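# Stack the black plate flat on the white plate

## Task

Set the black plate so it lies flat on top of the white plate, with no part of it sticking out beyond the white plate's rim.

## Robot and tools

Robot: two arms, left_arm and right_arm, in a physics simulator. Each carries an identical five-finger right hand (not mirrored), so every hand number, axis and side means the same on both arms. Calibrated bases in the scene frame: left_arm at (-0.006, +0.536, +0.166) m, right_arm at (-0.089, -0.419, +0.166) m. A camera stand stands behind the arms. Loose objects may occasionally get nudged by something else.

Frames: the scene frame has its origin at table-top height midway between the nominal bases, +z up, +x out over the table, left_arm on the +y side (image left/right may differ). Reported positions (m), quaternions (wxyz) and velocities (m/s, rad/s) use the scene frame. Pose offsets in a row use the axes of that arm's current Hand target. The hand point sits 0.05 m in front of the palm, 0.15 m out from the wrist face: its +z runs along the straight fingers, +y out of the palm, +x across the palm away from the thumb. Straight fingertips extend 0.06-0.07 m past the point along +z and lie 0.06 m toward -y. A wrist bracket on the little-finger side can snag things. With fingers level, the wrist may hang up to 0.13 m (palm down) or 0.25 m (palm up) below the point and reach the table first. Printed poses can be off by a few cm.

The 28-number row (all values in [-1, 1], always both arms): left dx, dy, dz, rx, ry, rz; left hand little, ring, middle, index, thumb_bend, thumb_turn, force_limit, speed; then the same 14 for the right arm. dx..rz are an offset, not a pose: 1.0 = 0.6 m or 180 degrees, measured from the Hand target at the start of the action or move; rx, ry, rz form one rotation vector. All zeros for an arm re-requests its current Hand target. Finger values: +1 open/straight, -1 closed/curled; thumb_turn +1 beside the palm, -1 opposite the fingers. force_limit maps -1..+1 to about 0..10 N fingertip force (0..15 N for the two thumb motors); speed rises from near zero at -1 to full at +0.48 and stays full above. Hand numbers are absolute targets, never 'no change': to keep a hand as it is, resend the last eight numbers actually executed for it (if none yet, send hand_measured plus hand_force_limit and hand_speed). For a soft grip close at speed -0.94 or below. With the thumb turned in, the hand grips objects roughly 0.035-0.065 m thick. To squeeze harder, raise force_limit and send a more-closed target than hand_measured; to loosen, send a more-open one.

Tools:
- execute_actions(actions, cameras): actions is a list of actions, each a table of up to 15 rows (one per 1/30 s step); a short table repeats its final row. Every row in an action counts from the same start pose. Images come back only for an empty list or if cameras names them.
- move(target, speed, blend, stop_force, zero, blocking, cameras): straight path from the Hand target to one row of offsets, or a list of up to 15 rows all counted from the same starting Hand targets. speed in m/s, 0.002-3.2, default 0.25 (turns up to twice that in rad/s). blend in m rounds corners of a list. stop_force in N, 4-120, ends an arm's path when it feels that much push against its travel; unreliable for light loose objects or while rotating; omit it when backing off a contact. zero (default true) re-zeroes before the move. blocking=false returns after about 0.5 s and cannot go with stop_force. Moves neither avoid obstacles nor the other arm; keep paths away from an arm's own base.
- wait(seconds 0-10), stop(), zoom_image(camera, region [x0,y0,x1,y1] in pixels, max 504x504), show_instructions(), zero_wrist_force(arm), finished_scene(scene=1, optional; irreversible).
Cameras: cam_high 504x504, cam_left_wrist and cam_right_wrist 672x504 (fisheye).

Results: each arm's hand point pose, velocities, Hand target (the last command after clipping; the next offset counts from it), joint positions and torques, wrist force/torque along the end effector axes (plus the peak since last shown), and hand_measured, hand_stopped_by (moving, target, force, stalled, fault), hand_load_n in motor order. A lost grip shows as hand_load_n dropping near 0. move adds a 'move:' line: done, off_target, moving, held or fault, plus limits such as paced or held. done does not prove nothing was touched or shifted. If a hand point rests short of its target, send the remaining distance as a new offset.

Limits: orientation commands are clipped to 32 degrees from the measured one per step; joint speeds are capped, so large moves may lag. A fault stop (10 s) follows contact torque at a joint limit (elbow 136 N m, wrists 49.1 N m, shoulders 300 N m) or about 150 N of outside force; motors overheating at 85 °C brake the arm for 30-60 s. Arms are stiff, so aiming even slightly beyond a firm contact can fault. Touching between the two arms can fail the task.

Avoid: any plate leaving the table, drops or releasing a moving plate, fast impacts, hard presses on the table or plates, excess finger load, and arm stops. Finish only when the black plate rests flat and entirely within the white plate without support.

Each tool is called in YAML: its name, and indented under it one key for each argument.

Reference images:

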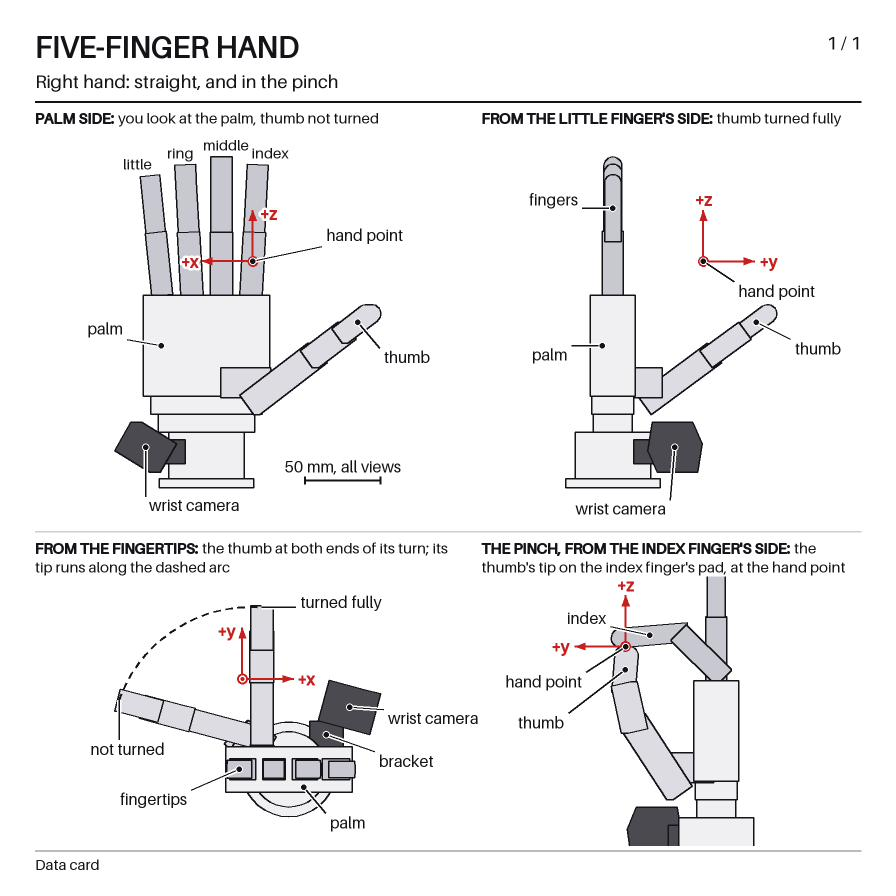

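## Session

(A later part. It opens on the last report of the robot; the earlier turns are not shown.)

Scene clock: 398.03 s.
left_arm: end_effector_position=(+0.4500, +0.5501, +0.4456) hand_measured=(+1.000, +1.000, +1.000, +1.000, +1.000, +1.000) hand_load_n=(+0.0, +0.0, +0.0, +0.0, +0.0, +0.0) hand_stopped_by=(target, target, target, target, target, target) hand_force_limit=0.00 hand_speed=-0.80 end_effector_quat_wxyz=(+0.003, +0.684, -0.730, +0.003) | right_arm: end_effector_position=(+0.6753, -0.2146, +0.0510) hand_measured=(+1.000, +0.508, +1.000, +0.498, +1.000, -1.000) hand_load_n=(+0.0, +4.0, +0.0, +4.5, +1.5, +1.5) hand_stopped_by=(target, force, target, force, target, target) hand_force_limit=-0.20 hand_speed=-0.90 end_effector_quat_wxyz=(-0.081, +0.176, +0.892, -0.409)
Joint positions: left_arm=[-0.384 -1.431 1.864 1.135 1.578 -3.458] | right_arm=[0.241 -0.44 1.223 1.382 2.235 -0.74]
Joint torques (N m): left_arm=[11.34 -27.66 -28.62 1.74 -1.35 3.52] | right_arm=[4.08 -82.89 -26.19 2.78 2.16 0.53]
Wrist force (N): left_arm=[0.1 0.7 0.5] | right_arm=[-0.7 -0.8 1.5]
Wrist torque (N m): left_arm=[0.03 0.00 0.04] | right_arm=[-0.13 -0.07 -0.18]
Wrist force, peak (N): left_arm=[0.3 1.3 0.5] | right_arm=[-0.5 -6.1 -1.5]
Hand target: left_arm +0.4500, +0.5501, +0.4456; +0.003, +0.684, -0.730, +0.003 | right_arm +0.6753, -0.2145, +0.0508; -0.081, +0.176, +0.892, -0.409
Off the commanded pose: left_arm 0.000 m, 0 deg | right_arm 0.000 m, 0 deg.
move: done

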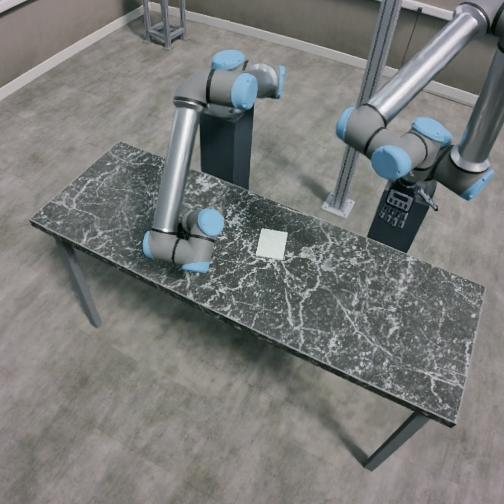

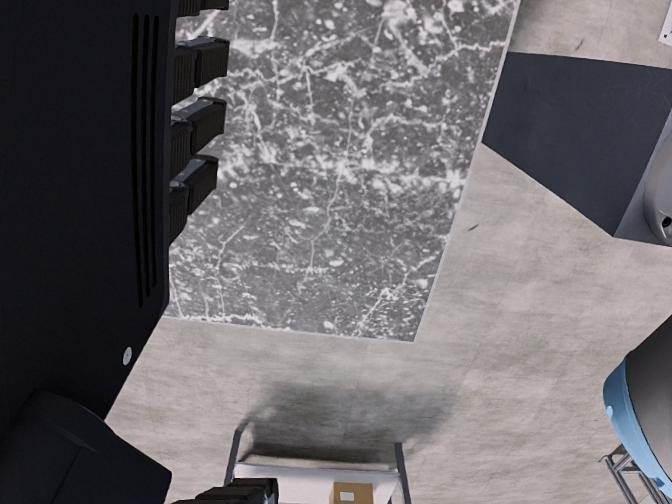

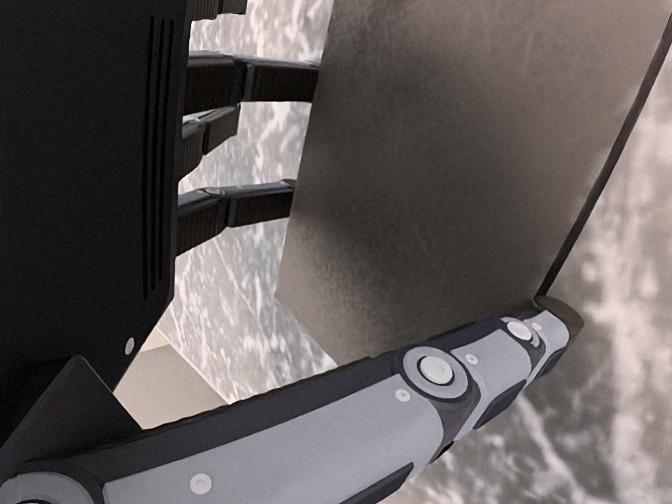

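move:
  target: [0,0,-0.2,0,0,0,1,1,1,1,1,1,0,-0.8,0.495,0.1835,-0.389,0,-0.159,-0.1373,1,0.3,1,0.3,1,-1,-0.2,-0.9]
  speed: 0.18
  cameras: ["all"]

zoom_image:
  camera: "cam_high"
  region: [210, 180, 340, 290]

Scene clock: 443.73 s.
left_arm: end_effector_position=(+0.4499, +0.5510, +0.5657) hand_measured=(+1.000, +1.000, +1.000, +1.000, +1.000, +1.000) hand_load_n=(+0.0, +0.0, +0.0, +0.0, +0.0, +0.0) hand_stopped_by=(target, target, target, target, target, target) hand_force_limit=0.00 hand_speed=-0.80 end_effector_quat_wxyz=(+0.003, +0.684, -0.730, +0.003) | right_arm: end_effector_position=(+0.4949, +0.1282, +0.1200) hand_measured=(+1.000, +0.508, +1.000, +0.498, +1.000, -1.000) hand_load_n=(+0.0, +3.5, +0.0, +4.5, +1.5, +1.5) hand_stopped_by=(target, force, target, force, target, target) hand_force_limit=-0.20 hand_speed=-0.90 end_effector_quat_wxyz=(+0.056, -0.123, +0.901, -0.413)
Joint positions: left_arm=[-0.382 -1.495 1.713 1.35 1.578 -3.456] | right_arm=[0.744 -0.545 1.27 1.325 2.315 -0.917]
Joint torques (N m): left_arm=[10.62 -30.45 -30.19 1.36 -1.65 3.59] | right_arm=[1.49 -79.45 -17.65 4.1 -2.05 3.17]
Wrist force (N): left_arm=[0.2 0.4 -0.1] | right_arm=[-0.5 -1.0 0.9]
Wrist torque (N m): left_arm=[0.01 0.06 -0.12] | right_arm=[-0.09 -0.11 -0.29]
Wrist force, peak (N): left_arm=[0.4 0.7 1.6] | right_arm=[-2.8 -1.5 2.8]
Hand target: left_arm +0.4500, +0.5510, +0.5656; +0.003, +0.684, -0.730, +0.003 | right_arm +0.4948, +0.1282, +0.1198; +0.056, -0.123, +0.901, -0.413
Off the commanded pose: left_arm 0.000 m, 0 deg | right_arm 0.000 m, 0 deg.
move: done

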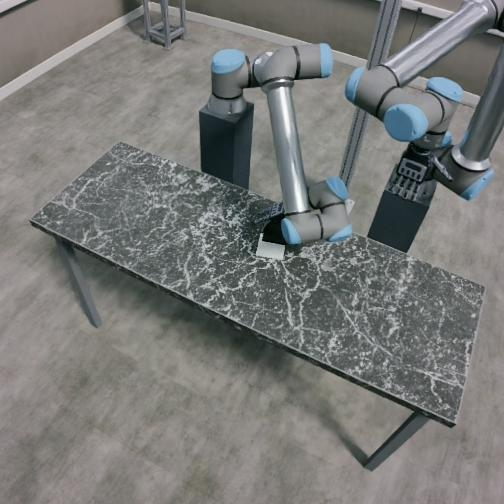

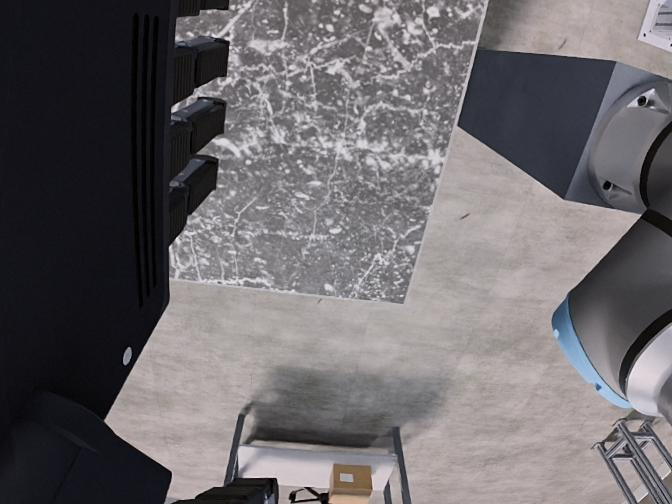

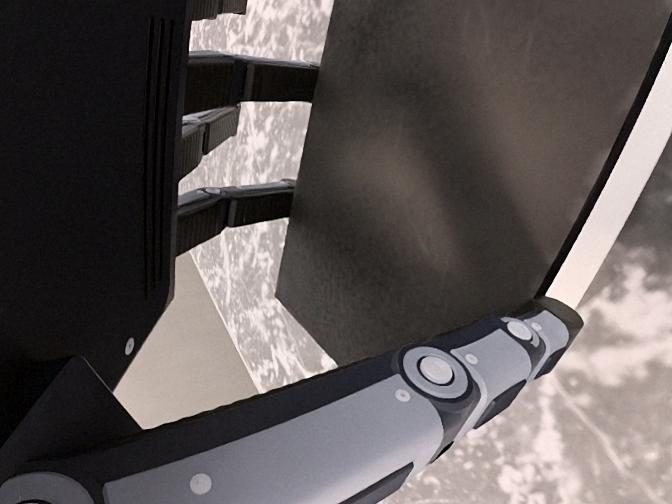

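Scaled by 3.877.

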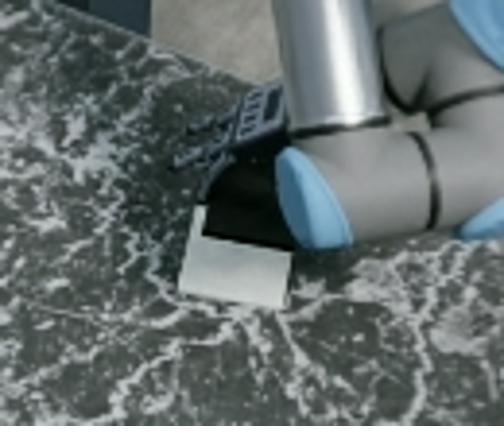

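zoom_image:
  camera: "cam_right_wrist"
  region: [520, 0, 672, 320]

Scaled by 1.575 from the camera's 672x504 image, which has a finer 960x720 frame.

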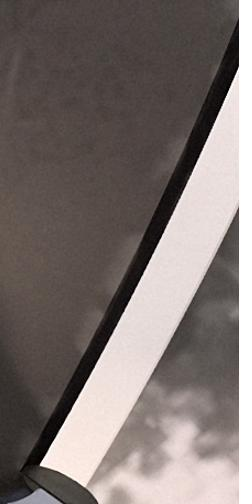

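move:
  target: [0,0,0,0,0,0,1,1,1,1,1,1,0,-0.8,0,0.0907,0.0915,0,0,0,1,0.3,1,0.3,1,-1,-0.2,-0.9]
  speed: 0.12
  cameras: ["cam_high","cam_right_wrist"]

zoom_image:
  camera: "cam_high"
  region: [240, 215, 310, 275]

zoom_image:
  camera: "cam_right_wrist"
  region: [520, 0, 672, 320]

Scene clock: 459.40 s.
left_arm: end_effector_position=(+0.4500, +0.5510, +0.5656) hand_measured=(+1.000, +1.000, +1.000, +1.000, +1.000, +1.000) hand_load_n=(+0.0, +0.0, +0.0, +0.0, +0.0, +0.0) hand_stopped_by=(target, target, target, target, target, target) hand_force_limit=0.00 hand_speed=-0.80 end_effector_quat_wxyz=(+0.003, +0.684, -0.730, +0.003) | right_arm: end_effector_position=(+0.4965, +0.1224, +0.0427) hand_measured=(+1.000, +0.508, +1.000, +0.498, +1.000, -1.000) hand_load_n=(+0.0, +4.0, +0.0, +4.0, +1.5, +1.5) hand_stopped_by=(target, force, target, force, target, target) hand_force_limit=-0.20 hand_speed=-0.90 end_effector_quat_wxyz=(+0.056, -0.123, +0.901, -0.413)
Joint positions: left_arm=[-0.382 -1.495 1.714 1.35 1.578 -3.456] | right_arm=[0.738 -0.459 1.257 1.246 2.317 -0.925]
Joint torques (N m): left_arm=[0.48 -24.57 -30.31 1.11 0.41 1.23] | right_arm=[-1.06 -115.99 -21.5 8.57 4.28 -1.16]
Wrist force (N): left_arm=[0.5 0.4 0.2] | right_arm=[-0.3 -1.1 1.0]
Wrist torque (N m): left_arm=[-0.01 0.01 -0.11] | right_arm=[-0.14 -0.14 -0.11]
Wrist force, peak (N): left_arm=[0.3 0.8 0.4] | right_arm=[-0.4 0.4 2.6]
Hand target: left_arm +0.4500, +0.5510, +0.5656; +0.003, +0.684, -0.730, +0.003 | right_arm +0.4964, +0.1224, +0.0428; +0.056, -0.123, +0.901, -0.413
Off the commanded pose: left_arm 0.000 m, 0 deg | right_arm 0.000 m, 0 deg.
move: done
Images, in order (width x height): cam_high 504x504, cam_right_wrist 672x504.

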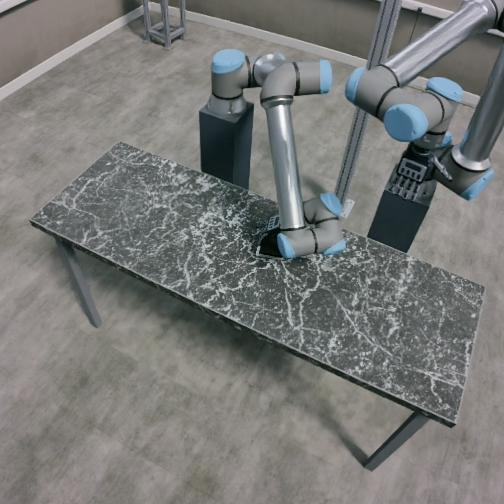

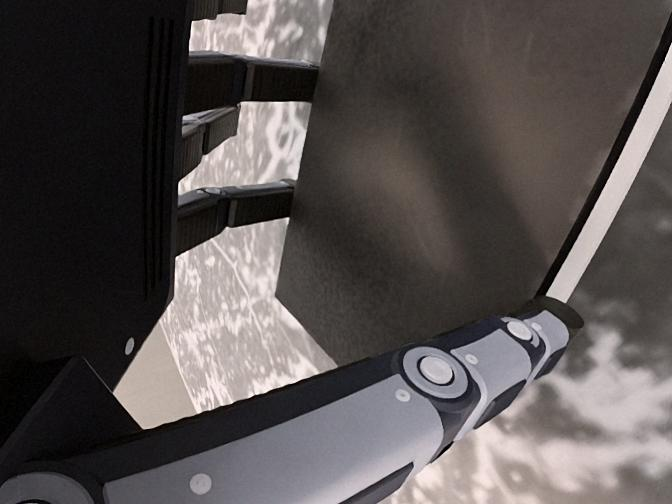

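Scaled by 7.200.

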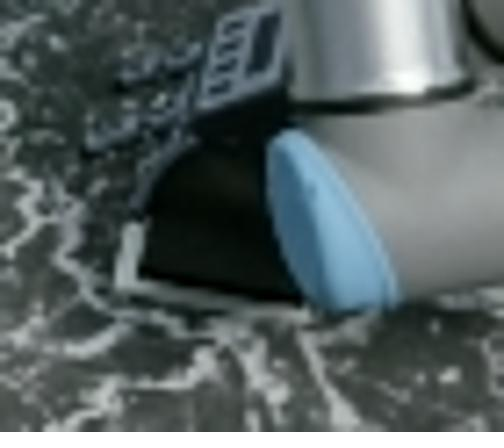

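Scaled by 1.575 from the camera's 672x504 image, which has a finer 960x720 frame.

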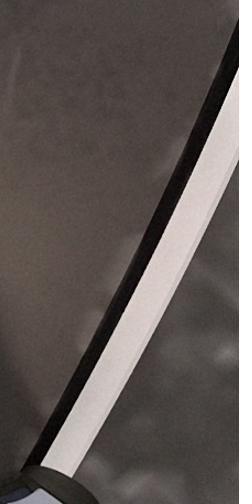

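move:
  target: [0,0,0,0,0,0,1,1,1,1,1,1,0,-0.8,0,0.0017,0.0158,0,0,0,1,0.3,1,0.3,1,-1,-0.2,-0.9]
  speed: 0.05
  cameras: ["cam_high","cam_right_wrist"]

zoom_image:
  camera: "cam_high"
  region: [240, 215, 310, 275]

zoom_image:
  camera: "cam_right_wrist"
  region: [520, 0, 672, 320]

Scene clock: 474.70 s.
left_arm: end_effector_position=(+0.4500, +0.5510, +0.5656) hand_measured=(+1.000, +1.000, +1.000, +1.000, +1.000, +1.000) hand_load_n=(+0.0, +0.0, +0.0, +0.0, +0.0, +0.0) hand_stopped_by=(target, target, target, target, target, target) hand_force_limit=0.00 hand_speed=-0.80 end_effector_quat_wxyz=(+0.003, +0.684, -0.730, +0.003) | right_arm: end_effector_position=(+0.4981, +0.1160, +0.0357) hand_measured=(+1.000, +0.508, +1.000, +0.498, +1.000, -1.000) hand_load_n=(+0.0, +3.5, +0.0, +4.5, +1.5, +1.0) hand_stopped_by=(target, force, target, force, target, target) hand_force_limit=-0.20 hand_speed=-0.90 end_effector_quat_wxyz=(+0.056, -0.123, +0.901, -0.413)
Joint positions: left_arm=[-0.382 -1.495 1.714 1.35 1.578 -3.456] | right_arm=[0.731 -0.456 1.266 1.229 2.32 -0.934]
Joint torques (N m): left_arm=[-2.68 -24.63 -29.73 1.16 2.14 -0.91] | right_arm=[3.87 -89.82 -25.75 6.52 3.76 -1.05]
Wrist force (N): left_arm=[0.1 0.7 0.2] | right_arm=[-0.6 -1.0 1.3]
Wrist torque (N m): left_arm=[0.03 0.07 -0.12] | right_arm=[-0.15 -0.11 -0.12]
Wrist force, peak (N): left_arm=[0.3 0.7 0.4] | right_arm=[-0.7 -0.6 1.6]
Hand target: left_arm +0.4500, +0.5510, +0.5656; +0.003, +0.684, -0.730, +0.003 | right_arm +0.4981, +0.1161, +0.0358; +0.056, -0.123, +0.901, -0.413
Off the commanded pose: left_arm 0.000 m, 0 deg | right_arm 0.000 m, 0 deg.
move: done
Images, in order (width x height): cam_high 504x504, cam_right_wrist 672x504.

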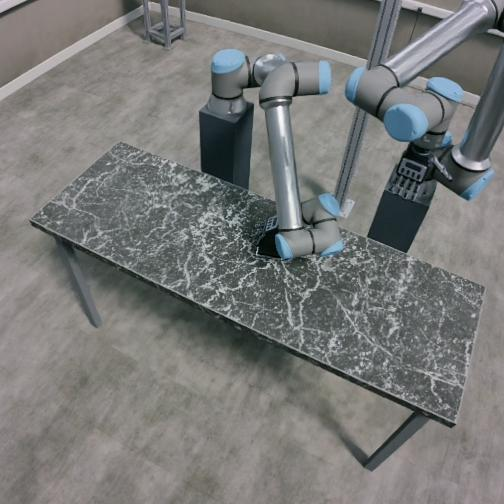

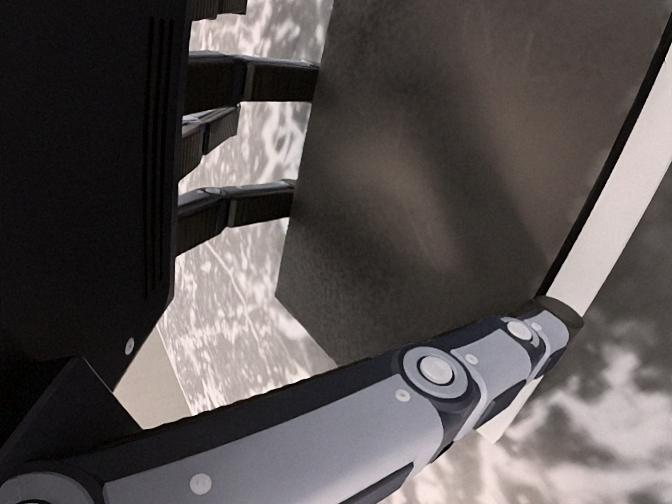

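Scaled by 7.200.

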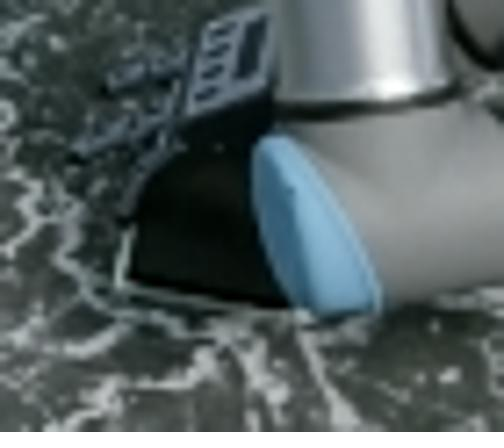

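Scaled by 1.575 from the camera's 672x504 image, which has a finer 960x720 frame.

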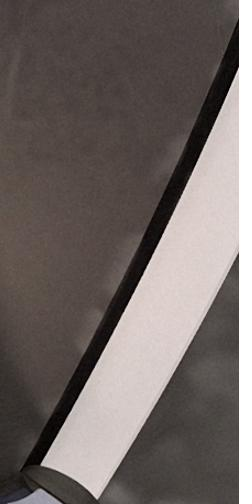

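move:
  target: [0,0,0,0,0,0,1,1,1,1,1,1,0,-0.8,0.0133,0,0,0,0,0,1,0.3,1,0.3,1,-1,-0.2,-0.9]
  speed: 0.05

move:
  target: [0,0,0,0,0,0,1,1,1,1,1,1,0,-0.8,0,0.0076,0.0065,0,0,0,1,0.3,1,0.3,1,-1,-0.2,-0.9]
  speed: 0.01
  stop_force: 4
  cameras: ["cam_high","cam_right_wrist"]

zoom_image:
  camera: "cam_right_wrist"
  region: [180, 0, 672, 470]

zoom_image:
  camera: "cam_high"
  region: [240, 215, 310, 275]

Scene clock: 502.93 s.
left_arm: end_effector_position=(+0.4500, +0.5510, +0.5656) hand_measured=(+1.000, +1.000, +1.000, +1.000, +1.000, +1.000) hand_load_n=(+0.0, +0.0, +0.0, +0.0, +0.0, +0.0) hand_stopped_by=(target, target, target, target, target, target) hand_force_limit=0.00 hand_speed=-0.80 end_effector_quat_wxyz=(+0.003, +0.684, -0.730, +0.003) | right_arm: end_effector_position=(+0.4903, +0.1139, +0.0358) hand_measured=(+1.000, +0.508, +1.000, +0.498, +1.000, -1.000) hand_load_n=(+0.0, +3.5, +0.0, +4.0, +1.0, +1.5) hand_stopped_by=(target, force, target, force, target, target) hand_force_limit=-0.20 hand_speed=-0.90 end_effector_quat_wxyz=(+0.056, -0.123, +0.901, -0.413)
Joint positions: left_arm=[-0.382 -1.495 1.714 1.35 1.578 -3.456] | right_arm=[0.735 -0.463 1.284 1.221 2.318 -0.928]
Joint torques (N m): left_arm=[-1.98 -24.46 -30.19 1.33 2.1 -1.49] | right_arm=[3.07 -96.62 -34.45 3.1 -1.46 1.25]
Wrist force (N): left_arm=[0.5 0.6 0.5] | right_arm=[-0.6 -0.8 1.4]
Wrist torque (N m): left_arm=[0.01 0.00 -0.10] | right_arm=[-0.10 -0.11 -0.28]
Wrist force, peak (N): left_arm=[0.4 0.8 0.3] | right_arm=[-0.5 -0.9 1.5]
Hand target: left_arm +0.4500, +0.5510, +0.5656; +0.003, +0.684, -0.730, +0.003 | right_arm +0.4904, +0.1140, +0.0358; +0.056, -0.123, +0.901, -0.413
Off the commanded pose: left_arm 0.000 m, 0 deg | right_arm 0.000 m, 0 deg.
move: done

Scene clock: 504.17 s.
left_arm: end_effector_position=(+0.4500, +0.5510, +0.5656) hand_measured=(+1.000, +1.000, +1.000, +1.000, +1.000, +1.000) hand_load_n=(+0.0, +0.0, +0.0, +0.0, +0.0, +0.0) hand_stopped_by=(target, target, target, target, target, target) hand_force_limit=0.00 hand_speed=-0.80 end_effector_quat_wxyz=(+0.003, +0.684, -0.730, +0.003) | right_arm: end_effector_position=(+0.4904, +0.1140, +0.0297) hand_measured=(+1.000, +0.508, +1.000, +0.498, +1.000, -1.000) hand_load_n=(+0.0, +3.5, +0.0, +4.0, +1.5, +1.0) hand_stopped_by=(target, force, target, force, target, target) hand_force_limit=-0.20 hand_speed=-0.90 end_effector_quat_wxyz=(+0.056, -0.123, +0.901, -0.413)
Joint positions: left_arm=[-0.382 -1.495 1.714 1.35 1.578 -3.456] | right_arm=[0.735 -0.455 1.281 1.216 2.318 -0.928]
Joint torques (N m): left_arm=[-2.88 -24.67 -30 1.37 2.06 -1.45] | right_arm=[-11.78 -110.89 -30.58 5.13 1.72 -2.72]
Wrist force (N): left_arm=[0.2 0.4 0.2] | right_arm=[-0.3 -1.0 1.5]
Wrist torque (N m): left_arm=[-0.02 0.05 -0.13] | right_arm=[-0.15 -0.15 -0.27]
Wrist force, peak (N): left_arm=[0.4 0.8 0.2] | right_arm=[-0.2 -1.1 1.6]
Hand target: left_arm +0.4500, +0.5510, +0.5656; +0.003, +0.684, -0.730, +0.003 | right_arm +0.4904, +0.1140, +0.0298; +0.056, -0.123, +0.901, -0.413
Off the commanded pose: left_arm 0.000 m, 0 deg | right_arm 0.000 m, 0 deg.
move: done
Images, in order (width x height): cam_high 504x504, cam_right_wrist 672x504.

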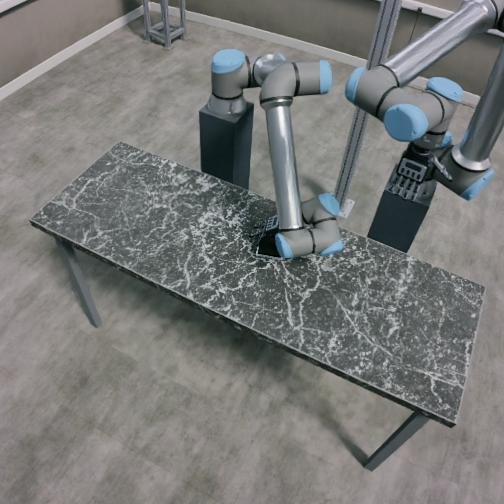

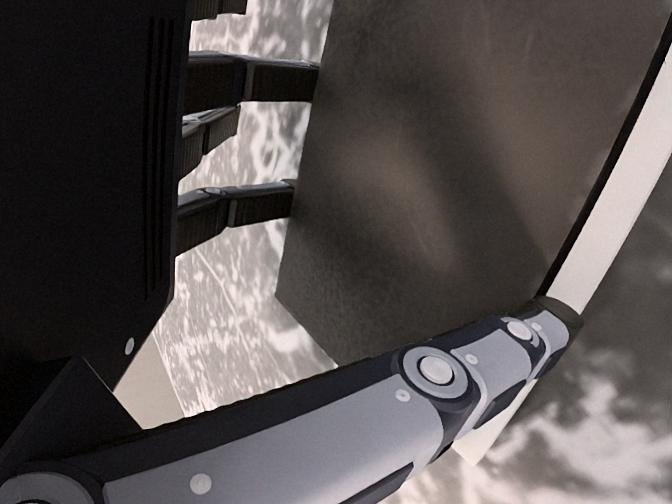

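Scaled by 1.024 from the camera's 672x504 image, which has a finer 960x720 frame.

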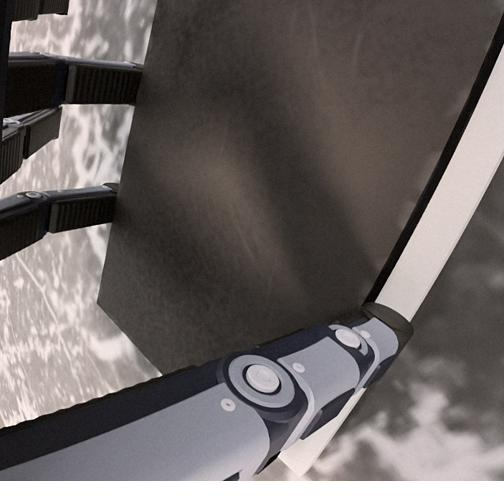

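Scaled by 7.200.

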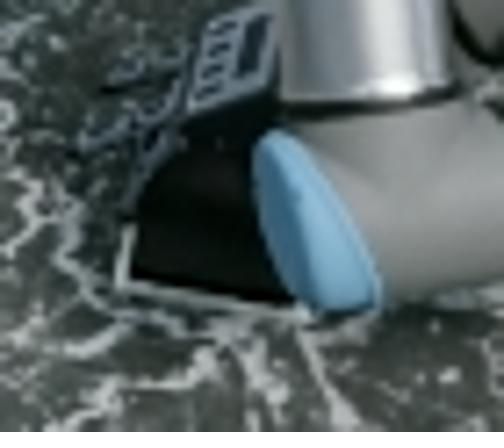

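move:
  target: [0,0,0,0,0,0,1,1,1,1,1,1,0,-0.8,0,0.0113,0.0098,0,0,0,1,0.3,1,0.3,1,-1,-0.2,-0.9]
  speed: 0.01
  stop_force: 4
  cameras: ["cam_high","cam_right_wrist"]

zoom_image:
  camera: "cam_high"
  region: [240, 215, 310, 275]

Scene clock: 509.10 s.
left_arm: end_effector_position=(+0.4500, +0.5510, +0.5656) hand_measured=(+1.000, +1.000, +1.000, +1.000, +1.000, +1.000) hand_load_n=(+0.0, +0.0, +0.0, +0.0, +0.0, +0.0) hand_stopped_by=(target, target, target, target, target, target) hand_force_limit=0.00 hand_speed=-0.80 end_effector_quat_wxyz=(+0.003, +0.684, -0.730, +0.003) | right_arm: end_effector_position=(+0.4904, +0.1140, +0.0262) hand_measured=(+1.000, +0.508, +1.000, +0.498, +1.000, -1.000) hand_load_n=(+0.0, +4.0, +0.0, +4.5, +1.5, +1.5) hand_stopped_by=(target, force, target, force, target, target) hand_force_limit=-0.20 hand_speed=-0.90 end_effector_quat_wxyz=(+0.056, -0.123, +0.901, -0.413)
Joint positions: left_arm=[-0.382 -1.495 1.714 1.35 1.578 -3.456] | right_arm=[0.735 -0.451 1.28 1.213 2.319 -0.928]
Joint torques (N m): left_arm=[-1.77 -25.5 -30.01 1.29 2.01 -1.59] | right_arm=[-11.53 -116.43 -14.52 8.42 -1.82 -2.68]
Wrist force (N): left_arm=[0.0 0.2 0.3] | right_arm=[-0.7 -2.1 0.4]
Wrist torque (N m): left_arm=[-0.04 0.08 -0.14] | right_arm=[-0.03 -0.13 -0.30]
Wrist force, peak (N): left_arm=[0.1 0.8 0.6] | right_arm=[0.1 -8.8 -7.1]
Hand target: left_arm +0.4500, +0.5510, +0.5656; +0.003, +0.684, -0.730, +0.003 | right_arm +0.4904, +0.1140, +0.0262; +0.056, -0.123, +0.901, -0.413 (not the last commanded pose)
Off the commanded pose: left_arm 0.000 m, 0 deg | right_arm 0.005 m, 0 deg.
move: contact (right_arm)
Images, in order (width x height): cam_high 504x504, cam_right_wrist 672x504.

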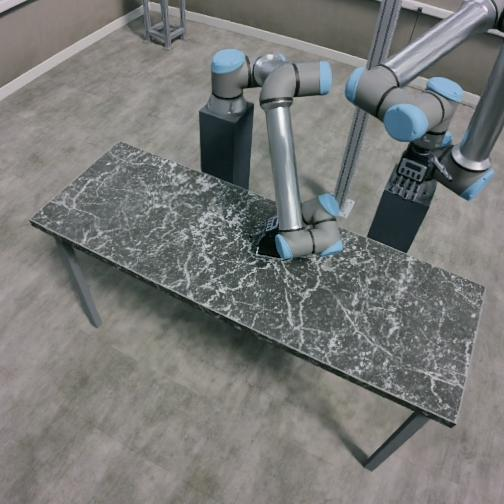

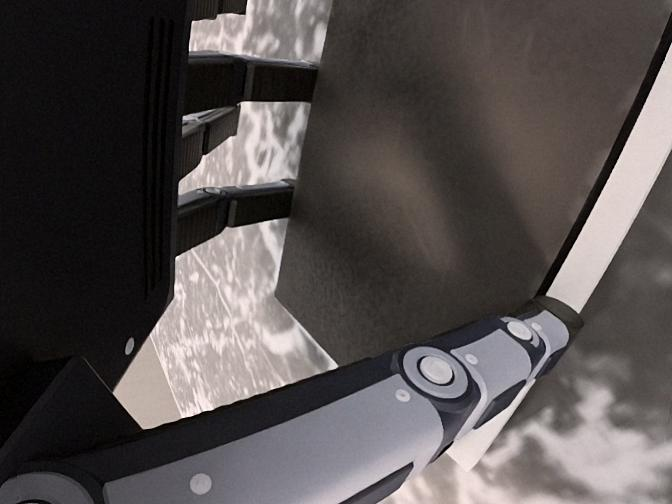

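Scaled by 7.200.

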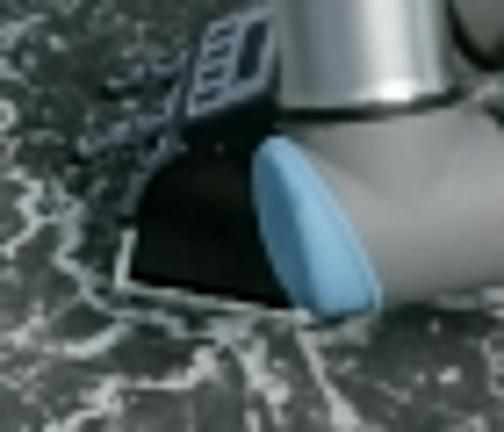

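move:
  target:
    - [0,0,0,0,0,0,1,1,1,1,1,1,0,-0.8,0,0,0,0,0,0,1,1,1,1,1,-1,-0.2,-0.6]
    - [0,0,0,0,0,0,1,1,1,1,1,1,0,-0.8,0,-0.0189,-0.0164,0,0,0,1,1,1,1,1,-1,-0.2,-0.6]
    - [0,0,0,0,0,0,1,1,1,1,1,1,0,-0.8,0,-0.151,-0.1308,0,0,0,1,1,1,1,1,-1,-0.2,-0.6]
  speed: [0.05,0.04,0.2]
  blend: [0,0.005,0]
  cameras: ["cam_high","cam_right_wrist"]

zoom_image:
  camera: "cam_right_wrist"
  region: [372, 0, 672, 400]

zoom_image:
  camera: "cam_high"
  region: [240, 215, 310, 275]

Scene clock: 519.23 s.
left_arm: end_effector_position=(+0.4500, +0.5510, +0.5656) hand_measured=(+1.000, +1.000, +1.000, +1.000, +1.000, +1.000) hand_load_n=(+0.0, +0.0, +0.0, +0.0, -0.5, +0.0) hand_stopped_by=(target, target, target, target, target, target) hand_force_limit=0.00 hand_speed=-0.80 end_effector_quat_wxyz=(+0.003, +0.684, -0.730, +0.003) | right_arm: end_effector_position=(+0.4904, +0.1142, +0.1460) hand_measured=(+1.000, +1.000, +1.000, +1.000, +1.000, -1.000) hand_load_n=(+0.0, +0.0, +0.0, +0.0, +0.0, +0.0) hand_stopped_by=(target, target, target, target, target, target) hand_force_limit=-0.20 hand_speed=-0.60 end_effector_quat_wxyz=(+0.056, -0.123, +0.901, -0.413)
Joint positions: left_arm=[-0.382 -1.495 1.714 1.35 1.578 -3.456] | right_arm=[0.735 -0.593 1.313 1.323 2.318 -0.928]
Joint torques (N m): left_arm=[-2.31 -24.31 -30.75 1.12 2.16 -1.57] | right_arm=[15.24 -90.36 -31.19 0.64 -2.43 2.94]
Wrist force (N): left_arm=[0.2 0.4 0.2] | right_arm=[-0.7 -1.7 0.4]
Wrist torque (N m): left_arm=[-0.01 0.06 -0.12] | right_arm=[-0.06 -0.08 -0.34]
Wrist force, peak (N): left_arm=[0.3 0.9 0.3] | right_arm=[-0.7 -3.6 -1.3]
Hand target: left_arm +0.4500, +0.5510, +0.5656; +0.003, +0.684, -0.730, +0.003 | right_arm +0.4904, +0.1142, +0.1461; +0.056, -0.123, +0.901, -0.413
Off the commanded pose: left_arm 0.000 m, 0 deg | right_arm 0.000 m, 0 deg.
move: done
Images, in order (width x height): cam_high 504x504, cam_right_wrist 672x504.

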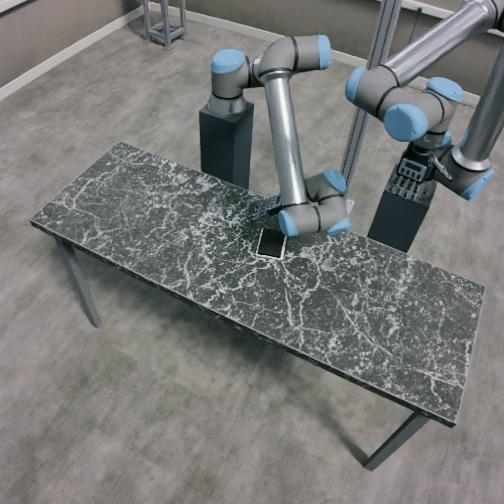

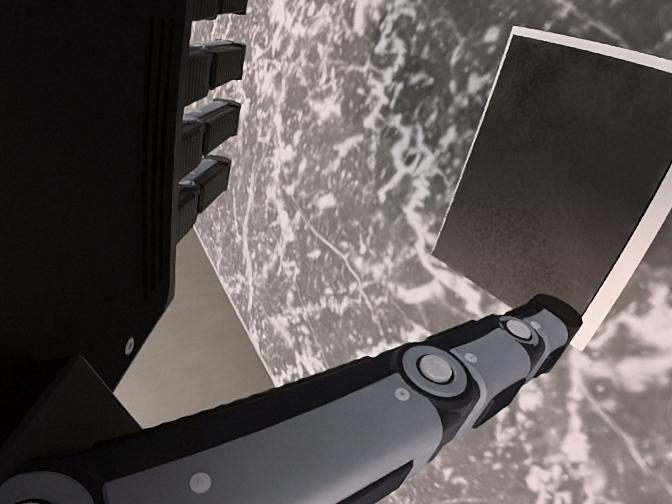

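Scaled by 1.260 from the camera's 672x504 image, which has a finer 960x720 frame.

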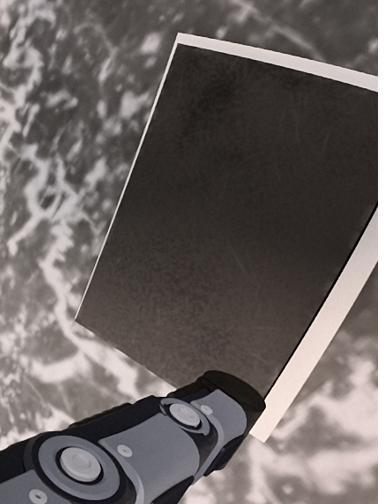

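Scaled by 7.200.

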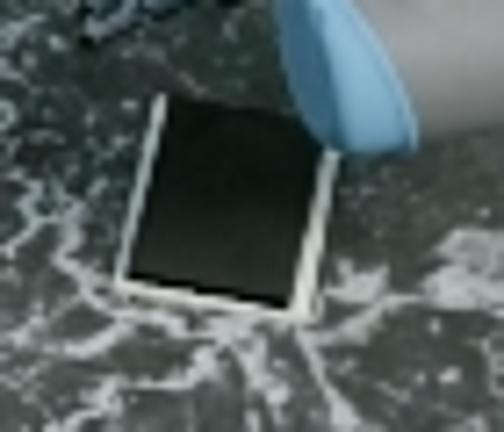

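move:
  target: [0,0,0,0,0,0,1,1,1,1,1,1,0,-0.8,0.019,-0.0144,-0.03,-0.2137,0.1205,-0.1395,1,1,1,1,1,1,-0.2,0]
  speed: 0.25
  cameras: ["cam_high","cam_right_wrist"]

zoom_image:
  camera: "cam_right_wrist"
  region: [200, 90, 500, 390]

Scene clock: 541.40 s.
left_arm: end_effector_position=(+0.4500, +0.5510, +0.5656) hand_measured=(+1.000, +1.000, +1.000, +1.000, +1.000, +1.000) hand_load_n=(+0.0, +0.0, +0.0, +0.0, +0.0, +0.0) hand_stopped_by=(target, target, target, target, target, target) hand_force_limit=0.00 hand_speed=-0.80 end_effector_quat_wxyz=(+0.003, +0.684, -0.730, +0.003) | right_arm: end_effector_position=(+0.4774, +0.1188, +0.1643) hand_measured=(+1.000, +1.000, +1.000, +1.000, +1.000, +1.000) hand_load_n=(+0.0, +0.0, +0.0, +0.0, +0.0, +0.0) hand_stopped_by=(target, target, target, target, target, target) hand_force_limit=-0.20 hand_speed=0.00 end_effector_quat_wxyz=(-0.242, -0.245, +0.932, -0.115)
Joint positions: left_arm=[-0.382 -1.495 1.714 1.35 1.578 -3.456] | right_arm=[0.503 -0.598 1.23 1.472 1.676 -1.562]
Joint torques (N m): left_arm=[-2.64 -25.41 -30.51 1.25 2.08 -1.61] | right_arm=[11.1 -114.62 -21.13 0.99 1.55 0.91]
Wrist force (N): left_arm=[0.4 0.5 0.1] | right_arm=[-0.6 -0.5 -0.4]
Wrist torque (N m): left_arm=[0.00 0.03 -0.12] | right_arm=[0.01 0.07 -0.14]
Wrist force, peak (N): left_arm=[0.4 0.6 0.5] | right_arm=[-1.2 -2.1 0.3]
Hand target: left_arm +0.4500, +0.5510, +0.5656; +0.003, +0.684, -0.730, +0.003 | right_arm +0.4773, +0.1189, +0.1644; -0.242, -0.245, +0.932, -0.115
Off the commanded pose: left_arm 0.000 m, 0 deg | right_arm 0.000 m, 0 deg.
move: done
Images, in order (width x height): cam_high 504x504, cam_right_wrist 672x504.

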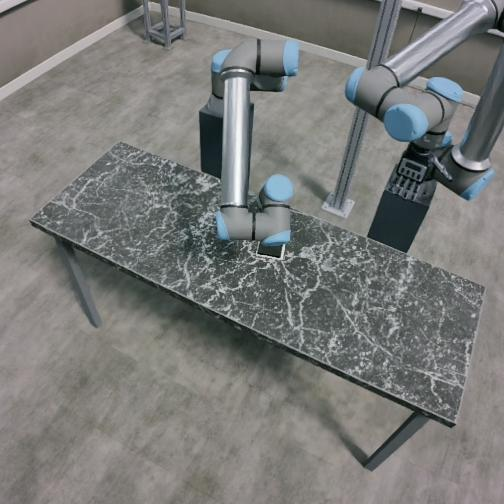

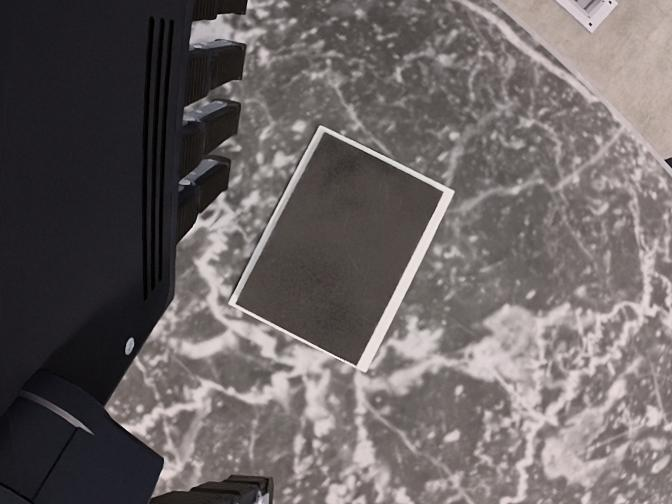

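Scaled by 1.680 from the camera's 672x504 image, which has a finer 960x720 frame.

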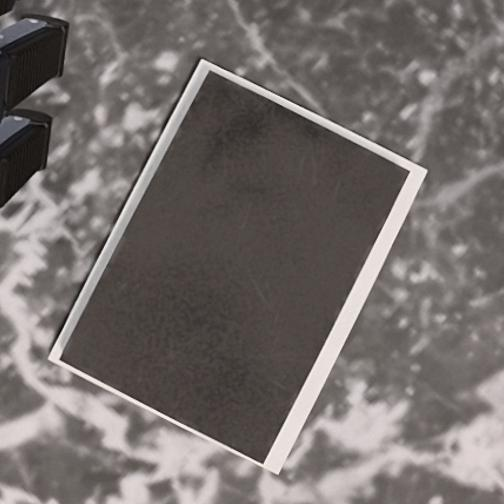

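finished_scene:

The scene is finished: the task was done.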